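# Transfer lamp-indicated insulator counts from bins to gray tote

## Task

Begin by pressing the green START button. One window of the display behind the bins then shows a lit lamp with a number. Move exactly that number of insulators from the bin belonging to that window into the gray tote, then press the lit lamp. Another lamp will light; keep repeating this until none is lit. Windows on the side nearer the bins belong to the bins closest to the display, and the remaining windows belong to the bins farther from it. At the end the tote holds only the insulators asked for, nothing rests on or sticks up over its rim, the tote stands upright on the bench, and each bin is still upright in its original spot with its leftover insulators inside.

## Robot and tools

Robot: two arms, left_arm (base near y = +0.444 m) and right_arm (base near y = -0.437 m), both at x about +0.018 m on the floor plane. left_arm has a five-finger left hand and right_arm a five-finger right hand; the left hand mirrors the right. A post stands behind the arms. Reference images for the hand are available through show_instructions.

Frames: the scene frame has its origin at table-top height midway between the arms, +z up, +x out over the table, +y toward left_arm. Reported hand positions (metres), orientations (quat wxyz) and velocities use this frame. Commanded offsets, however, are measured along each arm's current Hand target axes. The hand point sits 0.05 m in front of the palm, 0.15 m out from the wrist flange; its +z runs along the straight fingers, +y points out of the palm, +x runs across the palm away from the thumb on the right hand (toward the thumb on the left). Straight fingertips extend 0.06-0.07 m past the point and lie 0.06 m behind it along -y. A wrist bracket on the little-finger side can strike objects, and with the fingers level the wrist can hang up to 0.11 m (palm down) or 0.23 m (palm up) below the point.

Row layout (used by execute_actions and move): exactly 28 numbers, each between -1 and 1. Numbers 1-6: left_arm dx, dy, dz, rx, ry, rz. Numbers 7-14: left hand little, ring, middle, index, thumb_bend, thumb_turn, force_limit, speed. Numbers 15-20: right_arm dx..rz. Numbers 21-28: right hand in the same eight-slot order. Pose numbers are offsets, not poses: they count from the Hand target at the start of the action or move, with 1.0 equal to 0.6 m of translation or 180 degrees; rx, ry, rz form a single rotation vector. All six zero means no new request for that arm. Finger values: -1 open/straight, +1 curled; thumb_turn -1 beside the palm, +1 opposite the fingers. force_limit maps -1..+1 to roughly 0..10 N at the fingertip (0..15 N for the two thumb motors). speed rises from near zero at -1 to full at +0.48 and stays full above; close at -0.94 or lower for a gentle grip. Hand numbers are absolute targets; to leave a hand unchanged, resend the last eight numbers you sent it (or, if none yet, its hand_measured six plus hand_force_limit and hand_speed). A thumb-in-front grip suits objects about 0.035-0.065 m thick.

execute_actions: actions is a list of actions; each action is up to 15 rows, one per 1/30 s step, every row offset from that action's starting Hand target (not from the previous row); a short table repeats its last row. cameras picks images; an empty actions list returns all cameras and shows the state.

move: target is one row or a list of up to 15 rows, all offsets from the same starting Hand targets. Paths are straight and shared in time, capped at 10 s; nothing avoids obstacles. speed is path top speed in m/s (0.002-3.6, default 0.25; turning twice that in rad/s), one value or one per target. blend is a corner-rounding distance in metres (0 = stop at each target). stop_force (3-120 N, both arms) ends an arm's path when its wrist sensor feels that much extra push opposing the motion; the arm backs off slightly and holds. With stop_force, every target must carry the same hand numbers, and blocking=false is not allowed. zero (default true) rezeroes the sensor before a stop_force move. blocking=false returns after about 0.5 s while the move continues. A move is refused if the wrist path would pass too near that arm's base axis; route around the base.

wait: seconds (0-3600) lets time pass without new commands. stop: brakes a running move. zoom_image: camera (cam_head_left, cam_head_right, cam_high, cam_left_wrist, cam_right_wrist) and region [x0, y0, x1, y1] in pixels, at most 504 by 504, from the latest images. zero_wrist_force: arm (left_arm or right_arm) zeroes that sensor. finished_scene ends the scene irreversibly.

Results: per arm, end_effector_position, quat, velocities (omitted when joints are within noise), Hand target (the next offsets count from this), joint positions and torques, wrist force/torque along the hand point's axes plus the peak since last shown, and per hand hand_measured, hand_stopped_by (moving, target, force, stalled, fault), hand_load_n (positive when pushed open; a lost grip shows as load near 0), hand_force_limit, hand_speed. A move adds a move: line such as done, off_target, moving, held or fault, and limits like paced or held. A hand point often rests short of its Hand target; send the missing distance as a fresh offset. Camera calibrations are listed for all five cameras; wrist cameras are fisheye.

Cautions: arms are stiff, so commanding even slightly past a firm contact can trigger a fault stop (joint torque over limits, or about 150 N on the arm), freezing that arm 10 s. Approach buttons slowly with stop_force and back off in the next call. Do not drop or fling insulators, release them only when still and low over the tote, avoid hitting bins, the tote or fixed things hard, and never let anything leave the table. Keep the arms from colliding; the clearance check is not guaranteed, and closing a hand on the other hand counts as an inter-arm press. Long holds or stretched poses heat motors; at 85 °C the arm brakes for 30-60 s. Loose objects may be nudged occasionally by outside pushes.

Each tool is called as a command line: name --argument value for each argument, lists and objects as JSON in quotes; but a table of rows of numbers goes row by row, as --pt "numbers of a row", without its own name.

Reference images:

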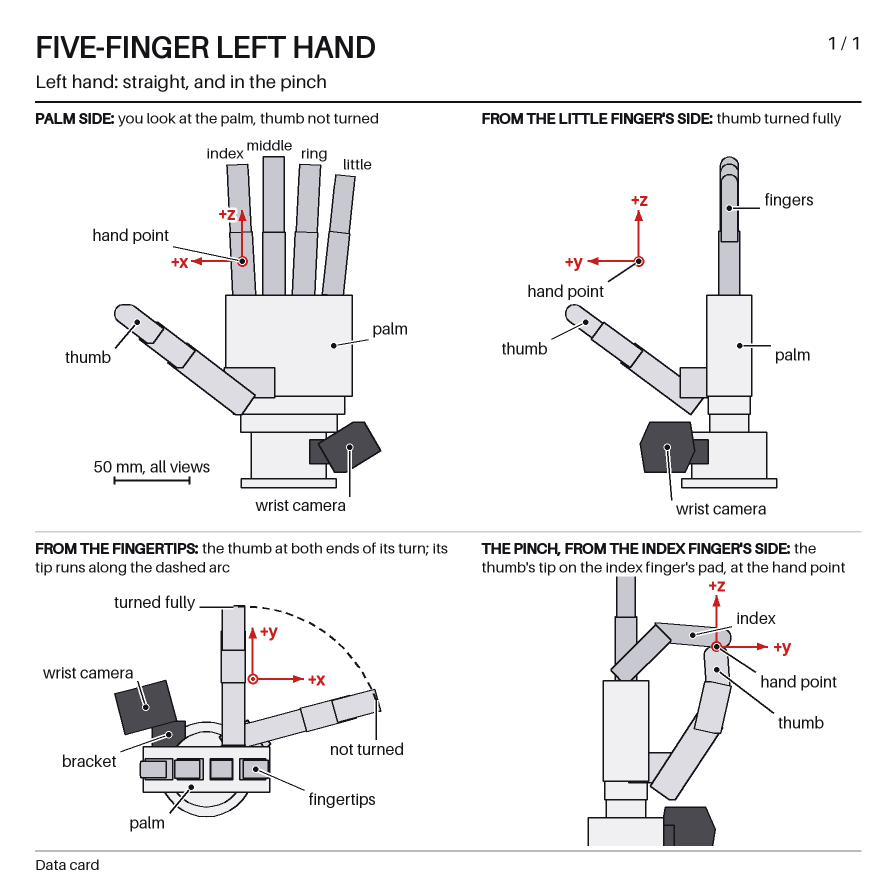

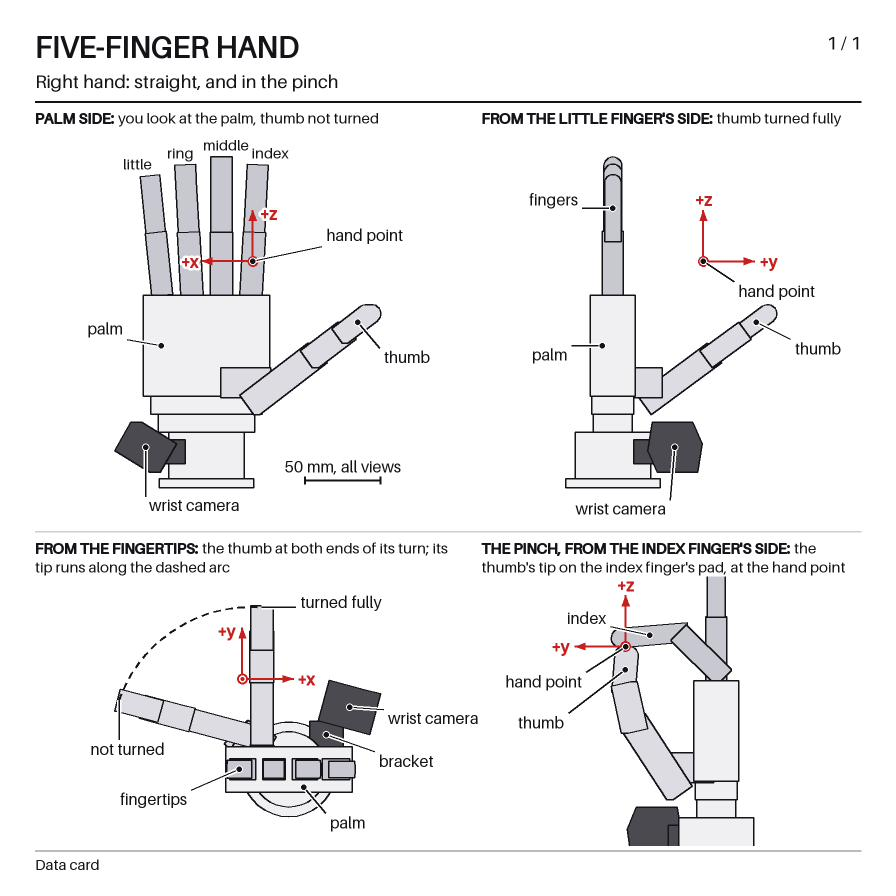

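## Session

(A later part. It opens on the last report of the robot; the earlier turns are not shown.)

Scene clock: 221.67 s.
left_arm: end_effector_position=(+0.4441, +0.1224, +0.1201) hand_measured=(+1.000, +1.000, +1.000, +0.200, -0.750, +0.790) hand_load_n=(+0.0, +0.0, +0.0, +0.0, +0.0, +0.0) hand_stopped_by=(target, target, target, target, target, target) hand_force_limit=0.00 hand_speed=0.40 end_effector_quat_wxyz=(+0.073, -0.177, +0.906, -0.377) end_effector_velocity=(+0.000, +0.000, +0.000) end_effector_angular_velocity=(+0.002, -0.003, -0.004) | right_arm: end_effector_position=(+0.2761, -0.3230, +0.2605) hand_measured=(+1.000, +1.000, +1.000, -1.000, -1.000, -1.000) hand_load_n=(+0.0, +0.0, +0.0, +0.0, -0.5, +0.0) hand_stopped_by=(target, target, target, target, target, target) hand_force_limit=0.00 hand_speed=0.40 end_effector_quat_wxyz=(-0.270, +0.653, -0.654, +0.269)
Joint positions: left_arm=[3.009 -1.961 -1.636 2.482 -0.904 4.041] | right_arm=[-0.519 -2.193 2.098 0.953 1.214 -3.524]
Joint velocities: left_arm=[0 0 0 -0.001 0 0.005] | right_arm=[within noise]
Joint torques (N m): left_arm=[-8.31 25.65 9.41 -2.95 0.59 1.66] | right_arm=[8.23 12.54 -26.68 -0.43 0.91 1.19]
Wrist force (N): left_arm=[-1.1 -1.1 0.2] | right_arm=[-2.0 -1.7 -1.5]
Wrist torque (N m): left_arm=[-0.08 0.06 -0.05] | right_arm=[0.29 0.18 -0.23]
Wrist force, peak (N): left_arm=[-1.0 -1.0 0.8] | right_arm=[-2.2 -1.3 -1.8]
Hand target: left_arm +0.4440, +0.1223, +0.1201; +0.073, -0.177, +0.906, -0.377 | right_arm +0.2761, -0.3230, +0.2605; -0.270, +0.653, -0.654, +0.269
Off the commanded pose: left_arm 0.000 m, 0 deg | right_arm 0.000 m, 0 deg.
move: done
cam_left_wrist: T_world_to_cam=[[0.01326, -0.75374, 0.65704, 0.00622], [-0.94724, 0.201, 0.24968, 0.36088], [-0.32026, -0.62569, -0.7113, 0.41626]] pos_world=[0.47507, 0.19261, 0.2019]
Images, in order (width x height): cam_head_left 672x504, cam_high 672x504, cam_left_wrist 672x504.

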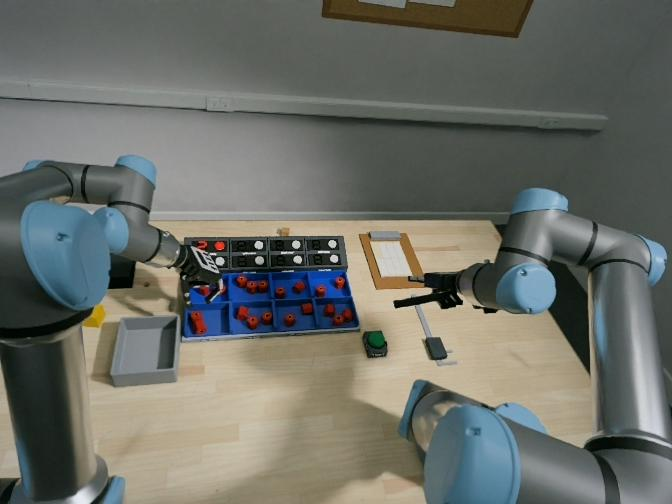

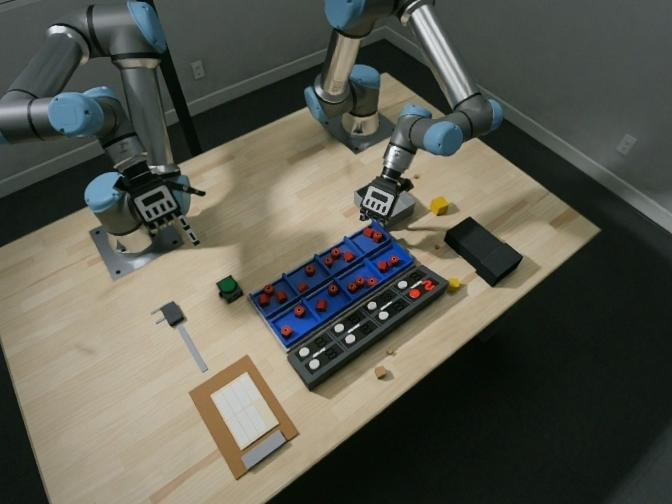

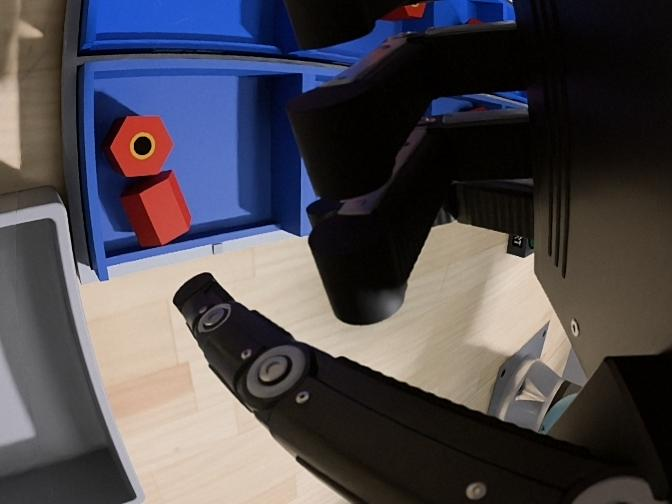

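move --target '[0.0072,0.0823,0.083,0,0.0157,0.0157,1,1,1,0.2,-0.75,0.72,0,0.4,0,0,0,0,0,0,1,1,1,-1,-1,-1,0,0.4]' --speed 0.15 --cameras '["cam_head_left","cam_left_wrist","cam_high"]'

zoom_image --camera "cam_left_wrist" --region '[60, 40, 460, 440]'

zoom_image --camera "cam_head_left" --region '[130, 220, 330, 360]'

Scene clock: 275.50 s.
left_arm: end_effector_position=(+0.4400, +0.1202, +0.0500) hand_measured=(+1.000, +1.000, +1.000, +0.200, -0.750, +0.720) hand_load_n=(+0.0, +0.0, +0.5, +0.0, +0.0, +0.0) hand_stopped_by=(target, target, target, target, target, target) hand_force_limit=0.00 hand_speed=0.40 end_effector_quat_wxyz=(+0.060, -0.145, +0.912, -0.379) | right_arm: end_effector_position=(+0.2761, -0.3230, +0.2605) hand_measured=(+1.000, +1.000, +1.000, -1.000, -1.000, -1.000) hand_load_n=(+0.0, +0.0, +0.0, +0.0, +0.0, +0.0) hand_stopped_by=(target, target, target, target, target, target) hand_force_limit=0.00 hand_speed=0.40 end_effector_quat_wxyz=(-0.270, +0.653, -0.654, +0.269)
Joint positions: left_arm=[3.009 -2.067 -1.694 2.595 -0.875 4.122] | right_arm=[-0.519 -2.193 2.098 0.953 1.214 -3.524]
Joint torques (N m): left_arm=[-6.73 28.65 20.95 -0.82 -1.61 0.04] | right_arm=[6.78 12.76 -27.11 -0.44 1.07 0.9]
Wrist force (N): left_arm=[-0.9 -1.1 0.2] | right_arm=[-2.2 -1.2 -1.3]
Wrist torque (N m): left_arm=[-0.08 0.04 -0.02] | right_arm=[0.34 0.21 -0.23]
Wrist force, peak (N): left_arm=[-0.8 -2.3 -0.9] | right_arm=[-2.2 -1.8 -1.5]
Hand target: left_arm +0.4401, +0.1202, +0.0500; +0.060, -0.145, +0.912, -0.379 | right_arm +0.2761, -0.3230, +0.2605; -0.270, +0.653, -0.654, +0.269
Off the commanded pose: left_arm 0.000 m, 0 deg | right_arm 0.000 m, 0 deg.
move: done
cam_left_wrist: T_world_to_cam=[[-0.03939, -0.75273, 0.65715, 0.07373], [-0.93083, 0.26678, 0.24978, 0.35976], [-0.36333, -0.60186, -0.71117, 0.37982]] pos_world=[0.47578, 0.18812, 0.1318]
Images, in order (width x height): cam_head_left 672x504, cam_high 672x504, cam_left_wrist 672x504.

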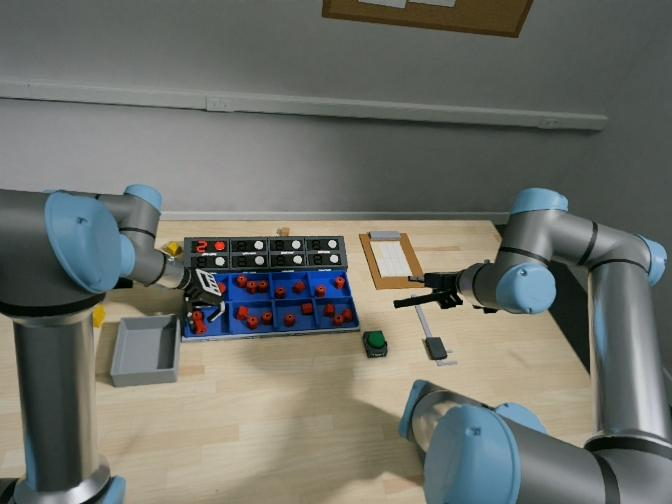

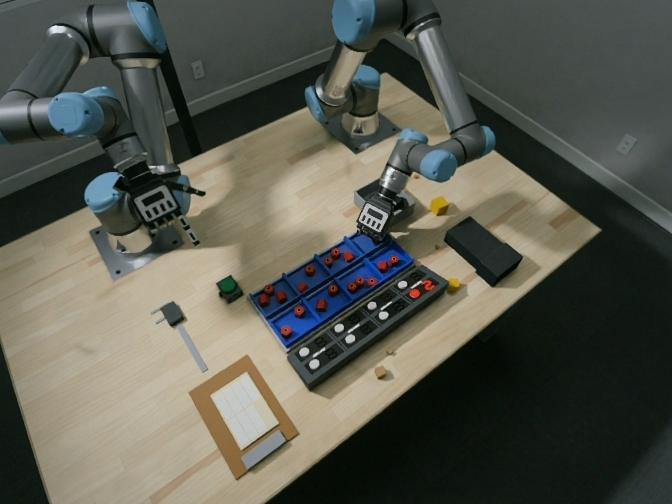

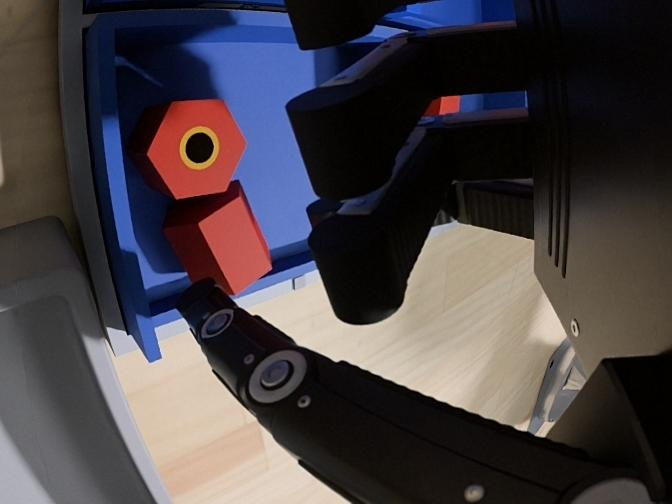

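Scaled by 1.260 from the camera's image (finer frame: 960x720).

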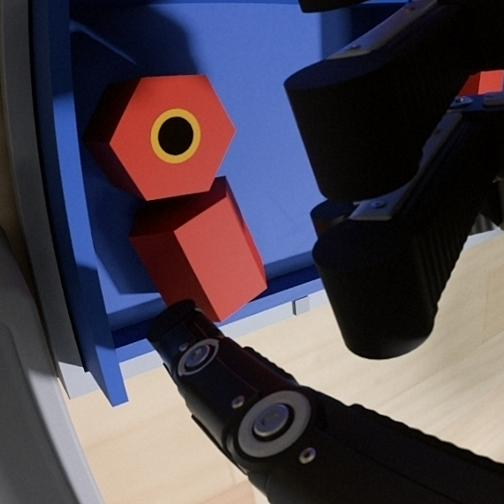

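Scaled by 2.520.

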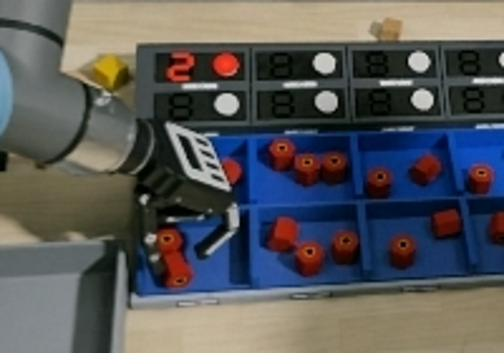

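zoom_image --camera "cam_head_left" --region '[175, 270, 245, 350]'

zoom_image --camera "cam_high" --region '[340, 180, 420, 260]'

Scaled by 6.300.

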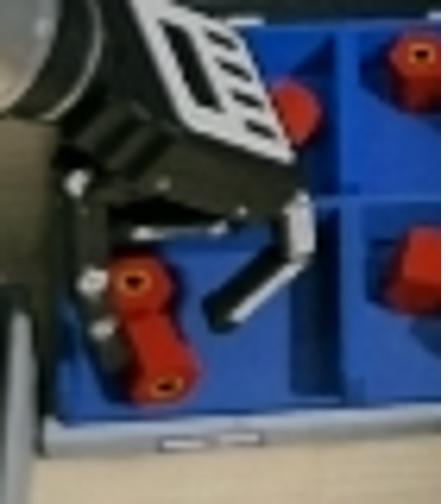

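Scaled by 6.300.

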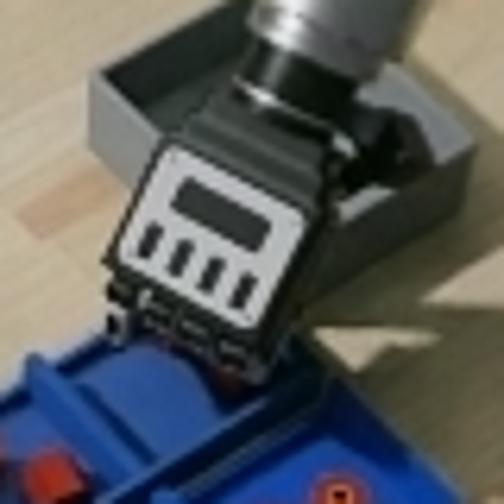

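wait --seconds 0.1 --cameras '["cam_head_right","cam_head_left","cam_left_wrist","cam_high"]'

zoom_image --camera "cam_head_right" --region '[160, 260, 240, 340]'

zoom_image --camera "cam_left_wrist" --region '[140, 180, 340, 380]'

Scene clock: 313.93 s.
left_arm: end_effector_position=(+0.4401, +0.1202, +0.0500) hand_measured=(+1.000, +1.000, +1.000, +0.200, -0.750, +0.720) hand_load_n=(+0.0, +0.0, +0.0, +0.0, +0.0, +0.0) hand_stopped_by=(target, target, target, target, target, target) hand_force_limit=0.00 hand_speed=0.40 end_effector_quat_wxyz=(+0.060, -0.145, +0.912, -0.379) | right_arm: end_effector_position=(+0.2761, -0.3230, +0.2605) hand_measured=(+1.000, +1.000, +1.000, -1.000, -1.000, -1.000) hand_load_n=(+0.0, +0.0, +0.0, +0.0, -0.5, +0.0) hand_stopped_by=(target, target, target, target, target, target) hand_force_limit=0.00 hand_speed=0.40 end_effector_quat_wxyz=(-0.270, +0.653, -0.654, +0.269)
Joint positions: left_arm=[3.009 -2.068 -1.694 2.595 -0.875 4.123] | right_arm=[-0.519 -2.193 2.098 0.953 1.214 -3.524]
Joint torques (N m): left_arm=[-6.44 22.1 23.96 -0.76 -1.5 1.22] | right_arm=[6.25 12.86 -26.86 -0.42 0.95 0.65]
Wrist force (N): left_arm=[-0.9 -1.0 0.1] | right_arm=[-2.2 -1.4 -1.7]
Wrist torque (N m): left_arm=[-0.07 0.02 -0.03] | right_arm=[0.34 0.21 -0.23]
Wrist force, peak (N): left_arm=[-0.9 -1.4 0.1] | right_arm=[-2.3 -1.5 -1.9]
Hand target: left_arm +0.4401, +0.1202, +0.0500; +0.060, -0.145, +0.912, -0.379 | right_arm +0.2761, -0.3230, +0.2605; -0.270, +0.653, -0.654, +0.269
Off the commanded pose: left_arm 0.000 m, 0 deg | right_arm 0.000 m, 0 deg.
wait: 0.10 s; at rest from the start
cam_left_wrist: T_world_to_cam=[[-0.03963, -0.75276, 0.6571, 0.07386], [-0.93085, 0.26687, 0.24958, 0.35987], [-0.36324, -0.60177, -0.71129, 0.37981]] pos_world=[0.47587, 0.18812, 0.1318]
Images, in order (width x height): cam_head_left 672x504, cam_head_right 672x504, cam_high 672x504, cam_left_wrist 672x504.

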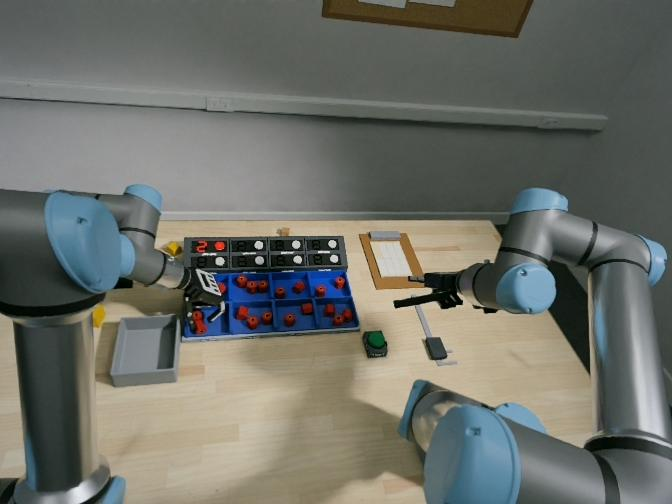

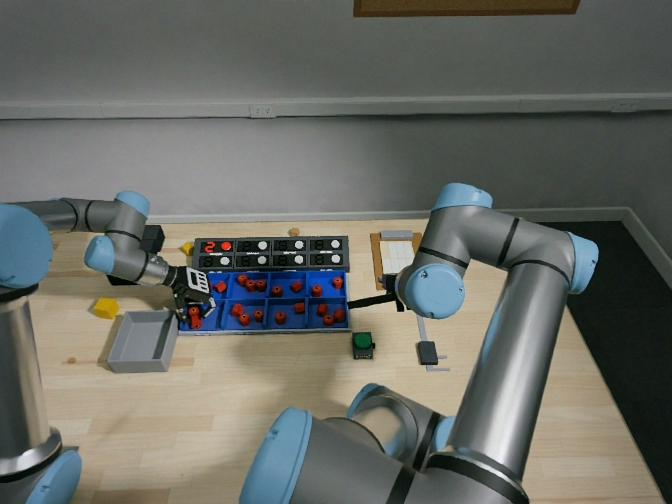

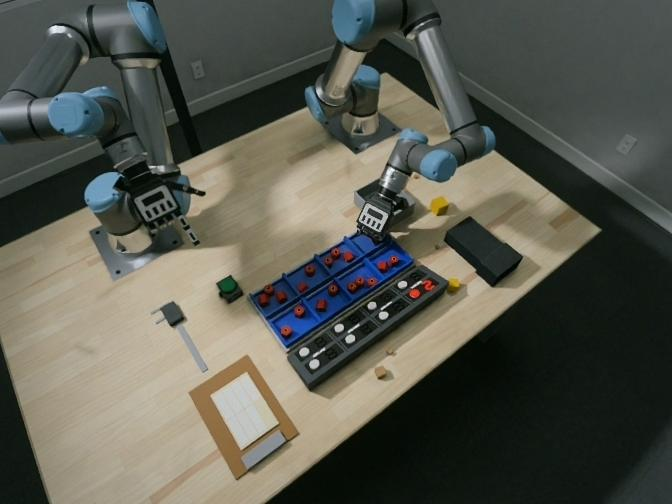

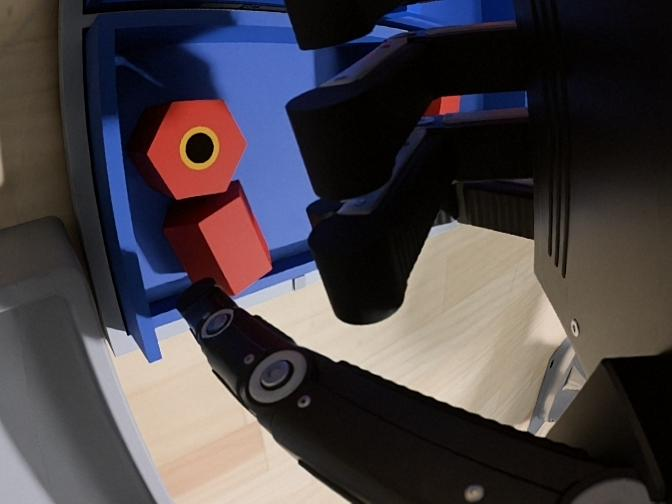

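Scaled by 6.300.

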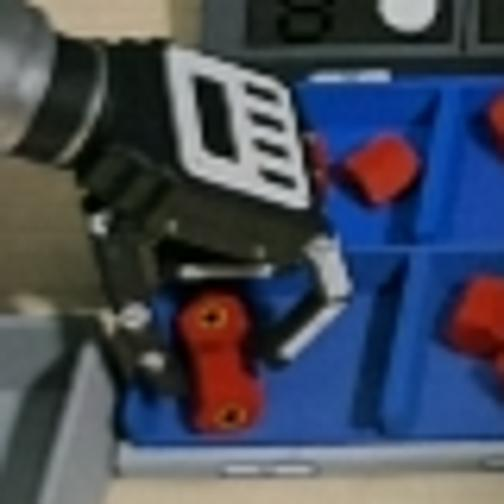

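Scaled by 2.520 from the camera's image (finer frame: 960x720).

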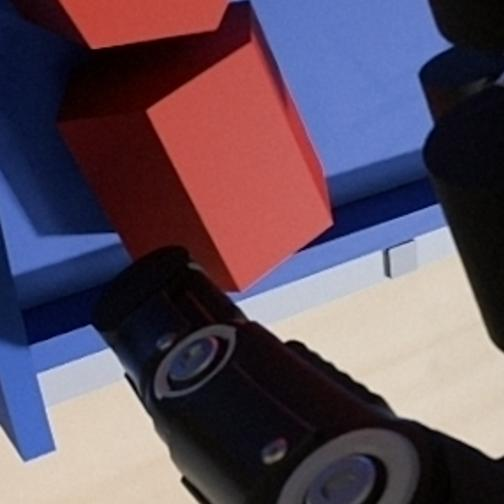

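move --target '[0,0.0315,0.0155,0,0,0,1,1,1,0.2,-0.75,0.72,0,0.4,0,0,0,0,0,0,1,1,1,-1,-1,-1,0,0.4]' --speed 0.015 --stop_force 5 --cameras '["cam_head_left","cam_head_right","cam_left_wrist"]'

zoom_image --camera "cam_head_right" --region '[160, 260, 240, 340]'

zoom_image --camera "cam_left_wrist" --region '[140, 180, 340, 380]'

Scene clock: 336.53 s.
left_arm: end_effector_position=(+0.4380, +0.1266, +0.0300) hand_measured=(+1.000, +1.000, +1.000, +0.200, -0.750, +0.720) hand_load_n=(+0.0, +0.5, +0.0, +0.0, -1.0, +0.5) hand_stopped_by=(target, target, target, target, target, target) hand_force_limit=0.00 hand_speed=0.40 end_effector_quat_wxyz=(+0.060, -0.145, +0.912, -0.379) | right_arm: end_effector_position=(+0.2761, -0.3230, +0.2605) hand_measured=(+1.000, +1.000, +1.000, -1.000, -1.000, -1.000) hand_load_n=(+0.0, +0.0, +0.0, +0.0, +0.0, +0.0) hand_stopped_by=(target, target, target, target, target, target) hand_force_limit=0.00 hand_speed=0.40 end_effector_quat_wxyz=(-0.270, +0.653, -0.654, +0.269)
Joint positions: left_arm=[3.023 -2.089 -1.725 2.637 -0.869 4.14] | right_arm=[-0.519 -2.193 2.098 0.953 1.214 -3.524]
Joint torques (N m): left_arm=[-7.45 43.75 23.35 -3.46 -1.21 -1.22] | right_arm=[3.52 12.73 -27.35 -0.22 0.93 0.31]
Wrist force (N): left_arm=[-0.5 -2.0 0.8] | right_arm=[-2.0 -1.2 -1.8]
Wrist torque (N m): left_arm=[-0.15 0.01 -0.11] | right_arm=[0.38 0.19 -0.21]
Wrist force, peak (N): left_arm=[-0.7 -2.8 0.4] | right_arm=[-2.4 -1.2 -2.1]
Hand target: left_arm +0.4380, +0.1266, +0.0300; +0.060, -0.145, +0.912, -0.379 | right_arm +0.2761, -0.3230, +0.2605; -0.270, +0.653, -0.654, +0.269
Off the commanded pose: left_arm 0.000 m, 0 deg | right_arm 0.000 m, 0 deg.
move: done
cam_left_wrist: T_world_to_cam=[[-0.03961, -0.75272, 0.65715, 0.09172], [-0.93084, 0.26689, 0.2496, 0.36119], [-0.36326, -0.60182, -0.71124, 0.36868]] pos_world=[0.47377, 0.19452, 0.1118]

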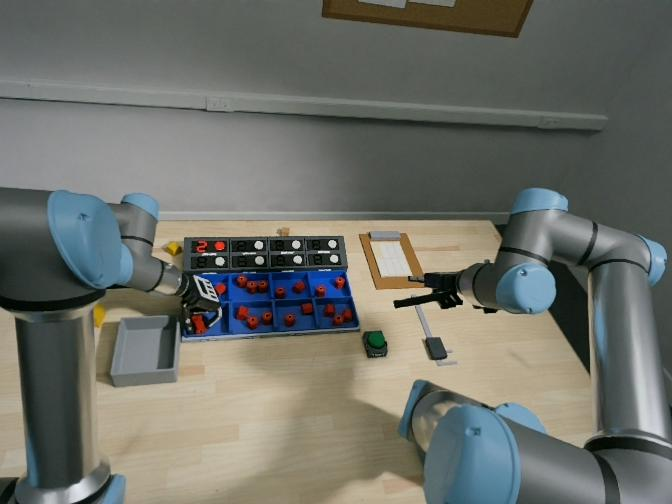

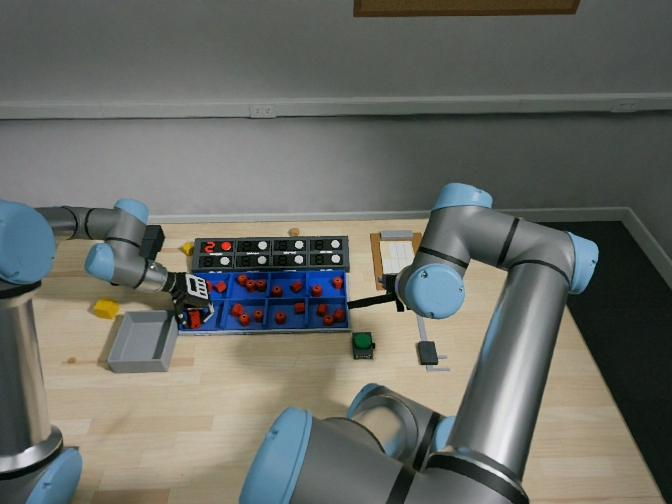

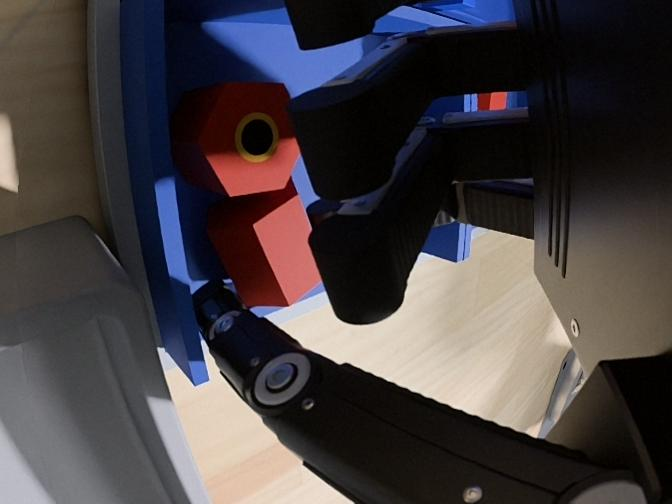

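Scaled by 6.300.

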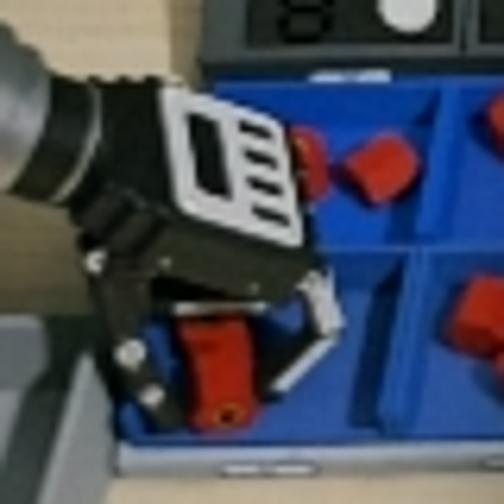

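Scaled by 2.520 from the camera's image (finer frame: 960x720).

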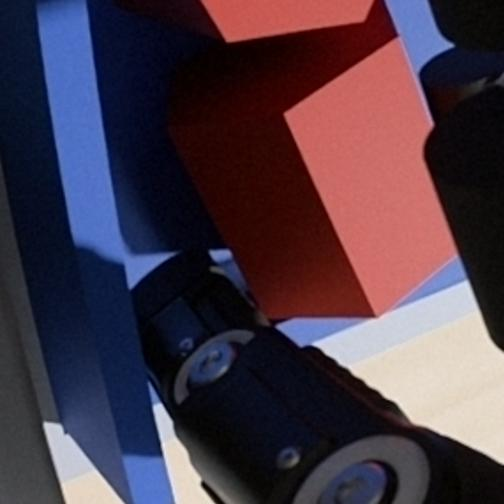

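execute_actions --actions '[[[0,0,0,0,0,0,1,1,1,0.2,0.0,0.72,-0.5,-0.9,0,0,0,0,0,0,1,1,1,-1,-1,-1,0,0.4]],[[0,0,0,0,0,0,1,1,1,0.2,0.0,0.72,-0.5,-0.9,0,0,0,0,0,0,1,1,1,-1,-1,-1,0,0.4]],[[0,0,0,0,0,0,1,1,1,0.2,0.0,0.72,-0.5,-0.9,0,0,0,0,0,0,1,1,1,-1,-1,-1,0,0.4]]]' --cameras '["cam_head_right","cam_left_wrist"]'

zoom_image --camera "cam_head_right" --region '[160, 260, 240, 340]'

Scene clock: 345.17 s.
left_arm: end_effector_position=(+0.4380, +0.1266, +0.0300) hand_measured=(+1.000, +1.000, +1.000, +0.200, -0.600, +0.720) hand_load_n=(+0.0, +0.0, +0.0, +2.5, +3.5, +0.0) hand_stopped_by=(target, target, target, target, force, target) hand_force_limit=-0.50 hand_speed=-0.90 end_effector_quat_wxyz=(+0.060, -0.145, +0.912, -0.379) | right_arm: end_effector_position=(+0.2761, -0.3230, +0.2605) hand_measured=(+1.000, +1.000, +1.000, -1.000, -1.000, -1.000) hand_load_n=(+0.0, +0.0, +0.0, +0.0, +0.0, +0.0) hand_stopped_by=(target, target, target, target, target, target) hand_force_limit=0.00 hand_speed=0.40 end_effector_quat_wxyz=(-0.270, +0.653, -0.654, +0.269)
Joint positions: left_arm=[3.023 -2.089 -1.725 2.637 -0.869 4.14] | right_arm=[-0.519 -2.193 2.098 0.953 1.214 -3.524]
Joint torques (N m): left_arm=[-6.15 42.27 22.05 -2.97 -1.6 -0.99] | right_arm=[2.17 13.11 -26.51 -0.25 0.94 -0.19]
Wrist force (N): left_arm=[-0.7 -2.2 -1.6] | right_arm=[-1.8 -1.7 -1.4]
Wrist torque (N m): left_arm=[-0.12 -0.02 -0.10] | right_arm=[0.28 0.15 -0.22]
Wrist force, peak (N): left_arm=[-0.8 -2.4 -1.6] | right_arm=[-2.2 -1.6 -2.0]
Hand target: left_arm +0.4380, +0.1266, +0.0300; +0.060, -0.145, +0.912, -0.379 | right_arm +0.2761, -0.3230, +0.2605; -0.270, +0.653, -0.654, +0.269
Off the commanded pose: left_arm 0.000 m, 0 deg | right_arm 0.000 m, 0 deg.
cam_left_wrist: T_world_to_cam=[[-0.03963, -0.75276, 0.6571, 0.09174], [-0.93085, 0.26687, 0.24958, 0.3612], [-0.36324, -0.60177, -0.71129, 0.36867]] pos_world=[0.47377, 0.19452, 0.1118]

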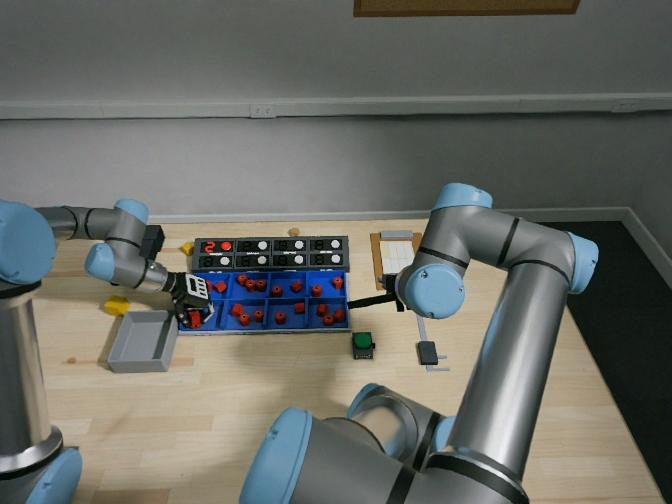

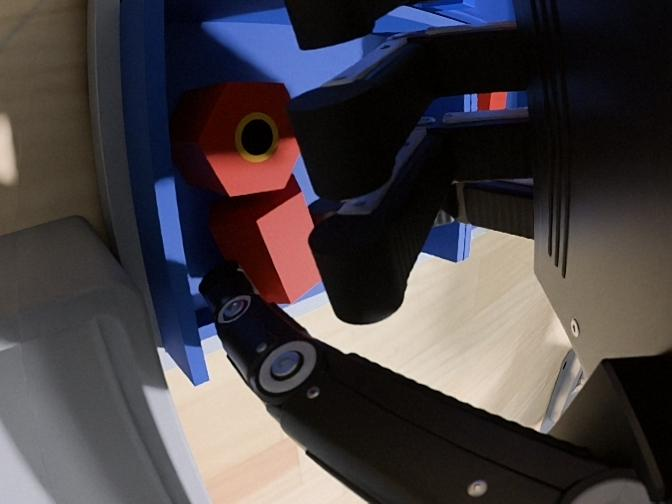

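Scaled by 6.300.

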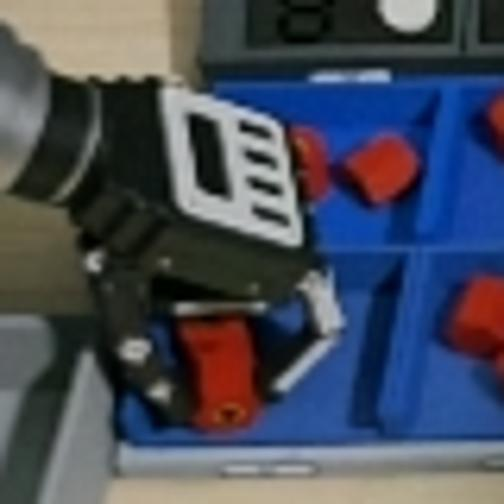

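move --target '[0,-0.1178,-0.1178,0,0,0,1,1,1,0.2,0.0,0.72,-0.5,-0.9,0,0,0,0,0,0,1,1,1,-1,-1,-1,0,0.4]' --speed 0.08 --cameras '["cam_head_right","cam_left_wrist"]'

Scene clock: 350.10 s.
left_arm: end_effector_position=(+0.4381, +0.1269, +0.1300) hand_measured=(+1.000, +1.000, +1.000, +0.200, -0.598, +0.720) hand_load_n=(+0.0, +0.0, +0.0, +0.0, +0.0, +0.0) hand_stopped_by=(target, target, target, target, force, target) hand_force_limit=-0.50 hand_speed=-0.90 end_effector_quat_wxyz=(+0.060, -0.145, +0.912, -0.379) | right_arm: end_effector_position=(+0.2761, -0.3230, +0.2605) hand_measured=(+1.000, +1.000, +1.000, -1.000, -1.000, -1.000) hand_load_n=(+0.0, +0.5, +0.0, +0.0, -0.5, +0.0) hand_stopped_by=(target, target, target, target, target, target) hand_force_limit=0.00 hand_speed=0.40 end_effector_quat_wxyz=(-0.270, +0.653, -0.654, +0.269)
Joint positions: left_arm=[3.024 -1.964 -1.62 2.406 -0.869 4.141] | right_arm=[-0.519 -2.193 2.098 0.953 1.214 -3.524]
Joint torques (N m): left_arm=[8.43 21.56 7.61 -2.59 3.36 1.28] | right_arm=[0.49 13.33 -26.01 -0.46 0.92 -0.47]
Wrist force (N): left_arm=[-0.6 -0.7 0.2] | right_arm=[-2.1 -1.2 -1.8]
Wrist torque (N m): left_arm=[-0.01 0.00 -0.11] | right_arm=[0.37 0.21 -0.22]
Wrist force, peak (N): left_arm=[-0.9 -2.4 -1.8] | right_arm=[-2.4 -1.7 -1.7]
Hand target: left_arm +0.4380, +0.1269, +0.1300; +0.060, -0.145, +0.912, -0.379 | right_arm +0.2761, -0.3230, +0.2605; -0.270, +0.653, -0.654, +0.269
Off the commanded pose: left_arm 0.000 m, 0 deg | right_arm 0.000 m, 0 deg.
move: done
cam_left_wrist: T_world_to_cam=[[-0.03984, -0.75275, 0.65709, 0.02636], [-0.93092, 0.26689, 0.2493, 0.33634], [-0.36304, -0.60177, -0.71139, 0.43994]] pos_world=[0.47387, 0.19482, 0.2118]

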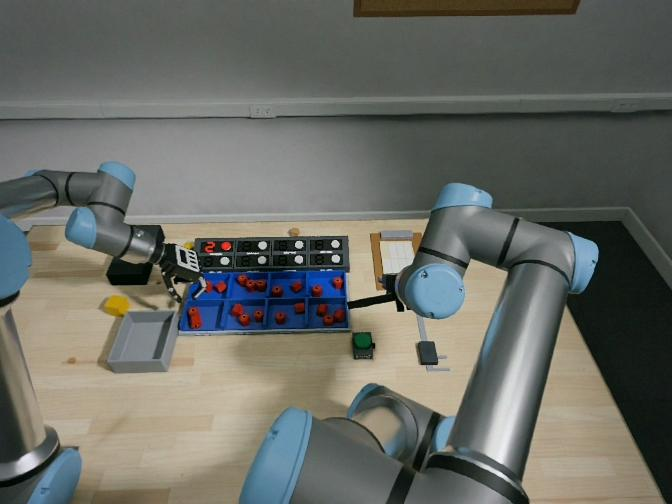

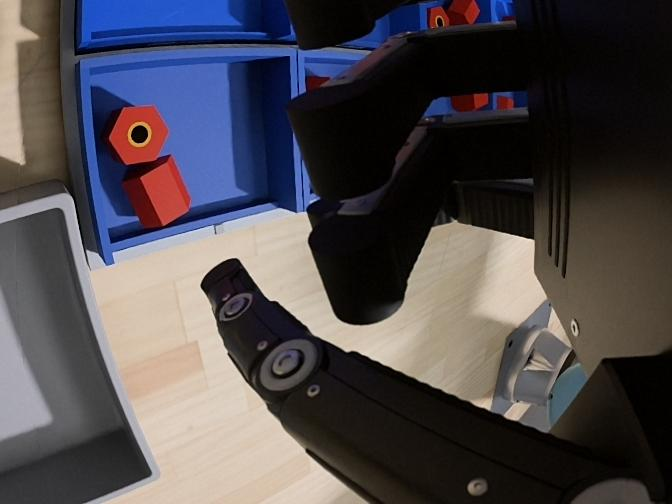

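zoom_image --camera "cam_left_wrist" --region '[60, 60, 260, 280]'

Scaled by 2.291 from the camera's image (finer frame: 960x720).

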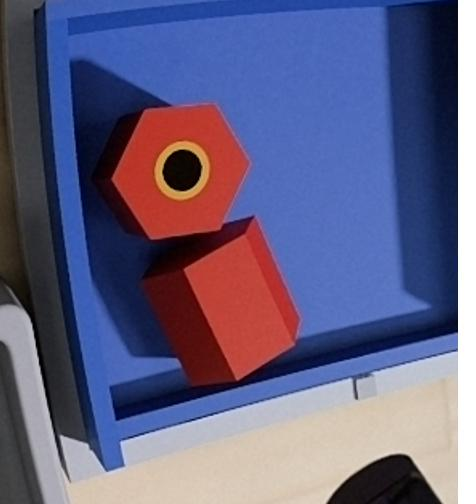

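move --target '[-0.001,0.1077,0.1043,0,0.0157,0.0157,1,1,1,0.2,-0.76,0.72,0,0.4,0,0,0,0,0,0,1,1,1,-1,-1,-1,0,0.4]' --speed 0.15

move --target '[0,0.0236,0.0236,0,0,0,1,1,1,0.2,-0.76,0.72,0,0.4,0,0,0,0,0,0,1,1,1,-1,-1,-1,0,0.4]' --speed 0.01 --stop_force 3.5 --cameras '["cam_head_right","cam_left_wrist","cam_head_left"]'

zoom_image --camera "cam_head_right" --region '[160, 260, 240, 340]'

Scene clock: 370.23 s.
left_arm: end_effector_position=(+0.4381, +0.1282, +0.0401) hand_measured=(+1.000, +1.000, +1.000, +0.200, -0.760, +0.720) hand_load_n=(+0.0, +0.0, +0.0, +0.0, -1.5, +0.5) hand_stopped_by=(target, target, target, target, target, target) hand_force_limit=0.00 hand_speed=0.40 end_effector_quat_wxyz=(+0.046, -0.114, +0.916, -0.381) | right_arm: end_effector_position=(+0.2761, -0.3230, +0.2605) hand_measured=(+1.000, +1.000, +1.000, -1.000, -1.000, -1.000) hand_load_n=(+0.0, +0.0, +0.0, -0.5, +0.0, -0.5) hand_stopped_by=(target, target, target, target, target, target) hand_force_limit=0.00 hand_speed=0.40 end_effector_quat_wxyz=(-0.270, +0.653, -0.654, +0.269)
Joint positions: left_arm=[3.03 -2.103 -1.688 2.551 -0.842 4.235] | right_arm=[-0.519 -2.193 2.098 0.953 1.214 -3.524]
Joint torques (N m): left_arm=[-5.53 27.98 21.6 -1.26 -1.91 0.05] | right_arm=[-0.92 12.85 -26.6 -0.36 1.06 -0.91]
Wrist force (N): left_arm=[-0.6 -2.6 1.4] | right_arm=[-1.7 -0.9 -1.5]
Wrist torque (N m): left_arm=[-0.18 0.04 -0.02] | right_arm=[0.41 0.14 -0.19]
Wrist force, peak (N): left_arm=[-1.1 -2.8 1.1] | right_arm=[-2.2 -1.4 -2.2]
Hand target: left_arm +0.4381, +0.1282, +0.0400; +0.046, -0.113, +0.916, -0.381 | right_arm +0.2761, -0.3230, +0.2605; -0.270, +0.653, -0.654, +0.269
Off the commanded pose: left_arm 0.000 m, 0 deg | right_arm 0.000 m, 0 deg.
move: done

Scene clock: 372.70 s.
left_arm: end_effector_position=(+0.4381, +0.1282, +0.0260) hand_measured=(+1.000, +1.000, +1.000, +0.200, -0.760, +0.720) hand_load_n=(+0.0, +0.0, +0.0, +0.0, -2.0, +0.5) hand_stopped_by=(target, target, target, target, target, target) hand_force_limit=0.00 hand_speed=0.40 end_effector_quat_wxyz=(+0.046, -0.113, +0.916, -0.381) | right_arm: end_effector_position=(+0.2761, -0.3230, +0.2605) hand_measured=(+1.000, +1.000, +1.000, -1.000, -1.000, -1.000) hand_load_n=(+0.0, +0.0, +0.0, +0.0, +0.0, +0.0) hand_stopped_by=(target, target, target, target, target, target) hand_force_limit=0.00 hand_speed=0.40 end_effector_quat_wxyz=(-0.270, +0.653, -0.654, +0.269)
Joint positions: left_arm=[3.03 -2.124 -1.699 2.582 -0.842 4.235] | right_arm=[-0.519 -2.193 2.098 0.953 1.214 -3.524]
Joint torques (N m): left_arm=[-3.5 45.51 22.33 -3.01 -2.18 -0.73] | right_arm=[-1.11 13.34 -25.84 -0.27 0.83 -0.72]
Wrist force (N): left_arm=[-0.5 -3.1 2.2] | right_arm=[-2.1 -1.1 -1.8]
Wrist torque (N m): left_arm=[-0.17 0.04 -0.01] | right_arm=[0.39 0.21 -0.22]
Wrist force, peak (N): left_arm=[-0.3 -8.4 1.3] | right_arm=[-2.4 -1.5 -2.1]
Hand target: left_arm +0.4381, +0.1282, +0.0260; +0.046, -0.113, +0.916, -0.381 (not the last commanded pose) | right_arm +0.2761, -0.3230, +0.2605; -0.270, +0.653, -0.654, +0.269
Off the commanded pose: left_arm 0.006 m, 0 deg | right_arm 0.000 m, 0 deg.
move: contact (left_arm)
cam_left_wrist: T_world_to_cam=[[-0.0921, -0.74811, 0.65715, 0.11795], [-0.91002, 0.33113, 0.24942, 0.34449], [-0.40419, -0.57505, -0.7113, 0.38132]] pos_world=[0.47848, 0.19345, 0.1078]
Images, in order (width x height): cam_head_left 672x504, cam_head_right 672x504, cam_left_wrist 672x504.

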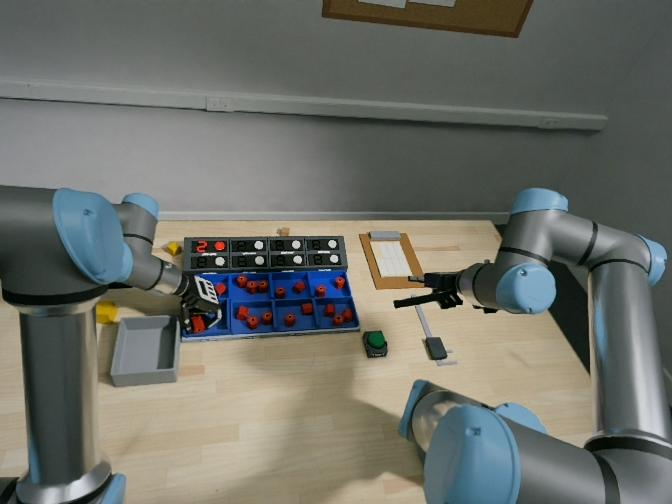

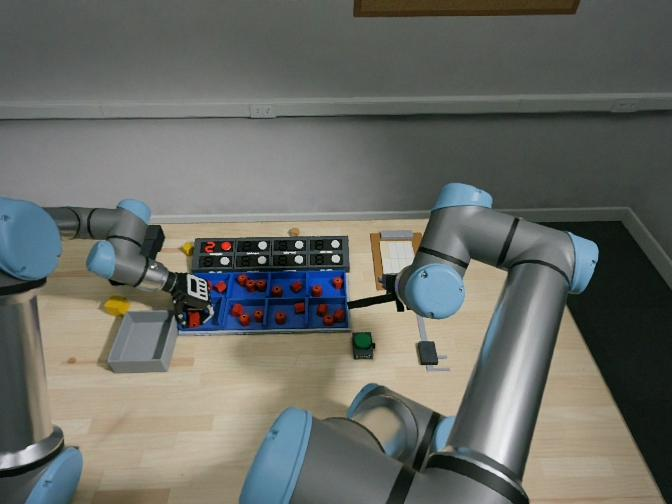

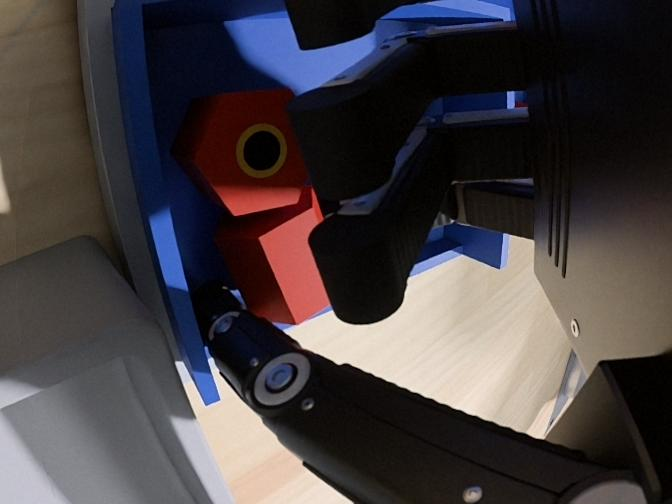

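Scaled by 6.300.

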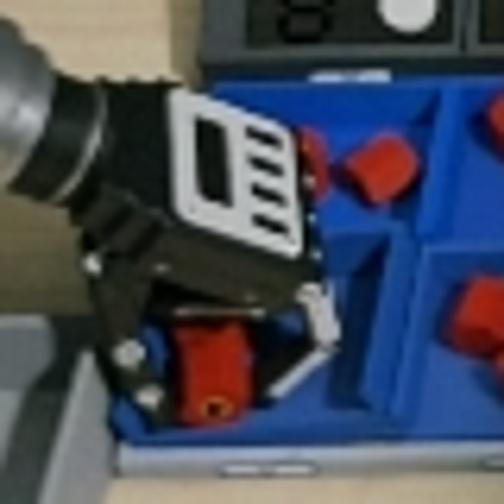

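move --target '[0,-0.118,-0.118,0,0,0,1,1,1,0.2,-0.7,0.72,0,0.0,0,0,0,0,0,0,1,1,1,-1,-1,-1,0,0.4]' --speed 0.08 --cameras '["cam_head_right","cam_left_wrist","cam_head_left"]'

zoom_image --camera "cam_head_right" --region '[170, 230, 360, 345]'

zoom_image --camera "cam_left_wrist" --region '[60, 20, 340, 300]'

Scene clock: 380.00 s.
left_arm: end_effector_position=(+0.4382, +0.1284, +0.1262) hand_measured=(+1.000, +1.000, +1.000, +0.200, -0.700, +0.720) hand_load_n=(+0.0, +0.0, +0.0, +0.0, -0.5, +0.0) hand_stopped_by=(target, target, target, target, target, target) hand_force_limit=0.00 hand_speed=0.00 end_effector_quat_wxyz=(+0.047, -0.113, +0.916, -0.381) | right_arm: end_effector_position=(+0.2761, -0.3230, +0.2605) hand_measured=(+1.000, +1.000, +1.000, -1.000, -1.000, -1.000) hand_load_n=(+0.0, +0.0, +0.0, +0.0, +0.0, -0.5) hand_stopped_by=(target, target, target, target, target, target) hand_force_limit=0.00 hand_speed=0.40 end_effector_quat_wxyz=(-0.270, +0.653, -0.654, +0.269)
Joint positions: left_arm=[3.031 -1.997 -1.599 2.355 -0.842 4.236] | right_arm=[-0.519 -2.193 2.098 0.953 1.214 -3.524]
Joint torques (N m): left_arm=[8.65 20.96 8.1 -2.77 3.13 1.54] | right_arm=[-2.32 13.27 -26.24 -0.32 0.83 -0.77]
Wrist force (N): left_arm=[-1.0 -0.8 0.2] | right_arm=[-2.1 -1.5 -1.7]
Wrist torque (N m): left_arm=[-0.03 0.04 -0.08] | right_arm=[0.33 0.20 -0.23]
Wrist force, peak (N): left_arm=[-0.5 -3.3 2.1] | right_arm=[-2.2 -1.5 -2.1]
Hand target: left_arm +0.4382, +0.1284, +0.1261; +0.046, -0.113, +0.916, -0.381 | right_arm +0.2761, -0.3230, +0.2605; -0.270, +0.653, -0.654, +0.269
Off the commanded pose: left_arm 0.000 m, 0 deg | right_arm 0.000 m, 0 deg.
move: done
cam_left_wrist: T_world_to_cam=[[-0.09231, -0.74809, 0.65714, 0.05236], [-0.91009, 0.33115, 0.24914, 0.3196], [-0.40399, -0.57506, -0.7114, 0.45268]] pos_world=[0.47858, 0.19365, 0.208]
Images, in order (width x height): cam_head_left 672x504, cam_head_right 672x504, cam_left_wrist 672x504.

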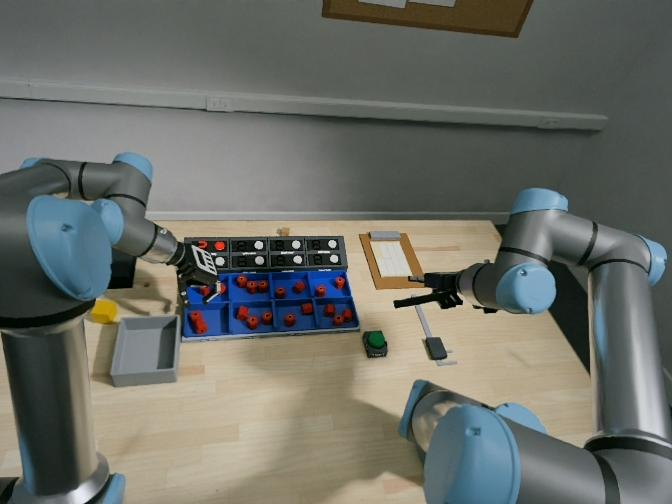

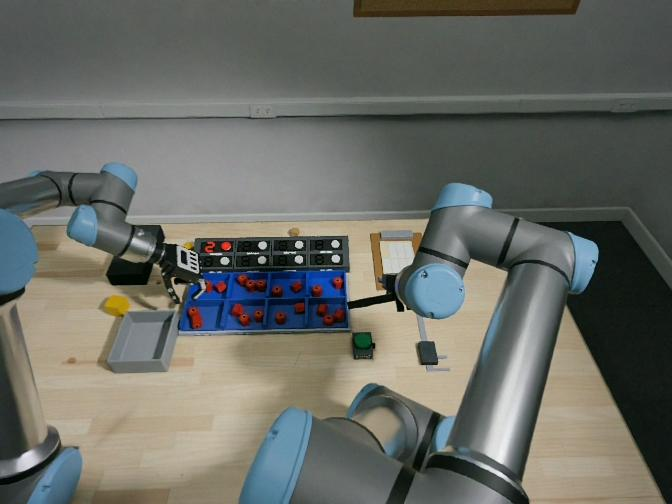

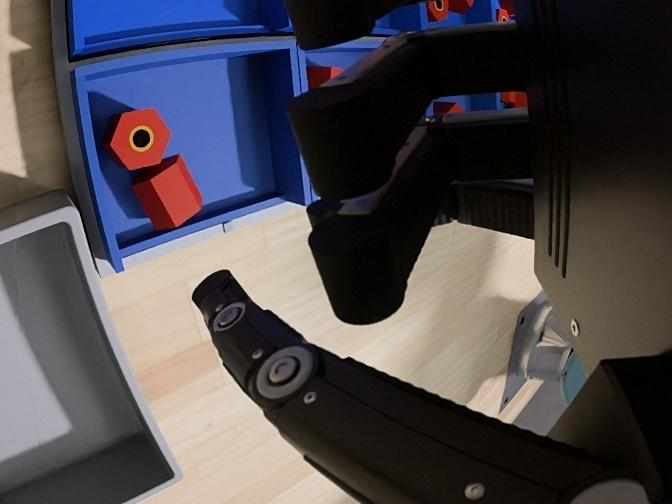

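Scaled by 2.653.

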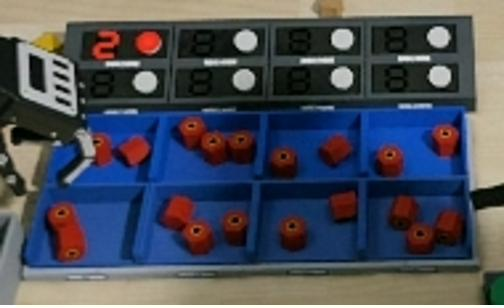

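Scaled by 1.800 from the camera's image (finer frame: 960x720).

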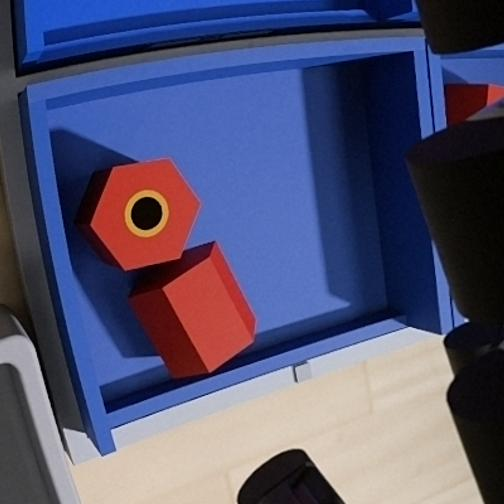

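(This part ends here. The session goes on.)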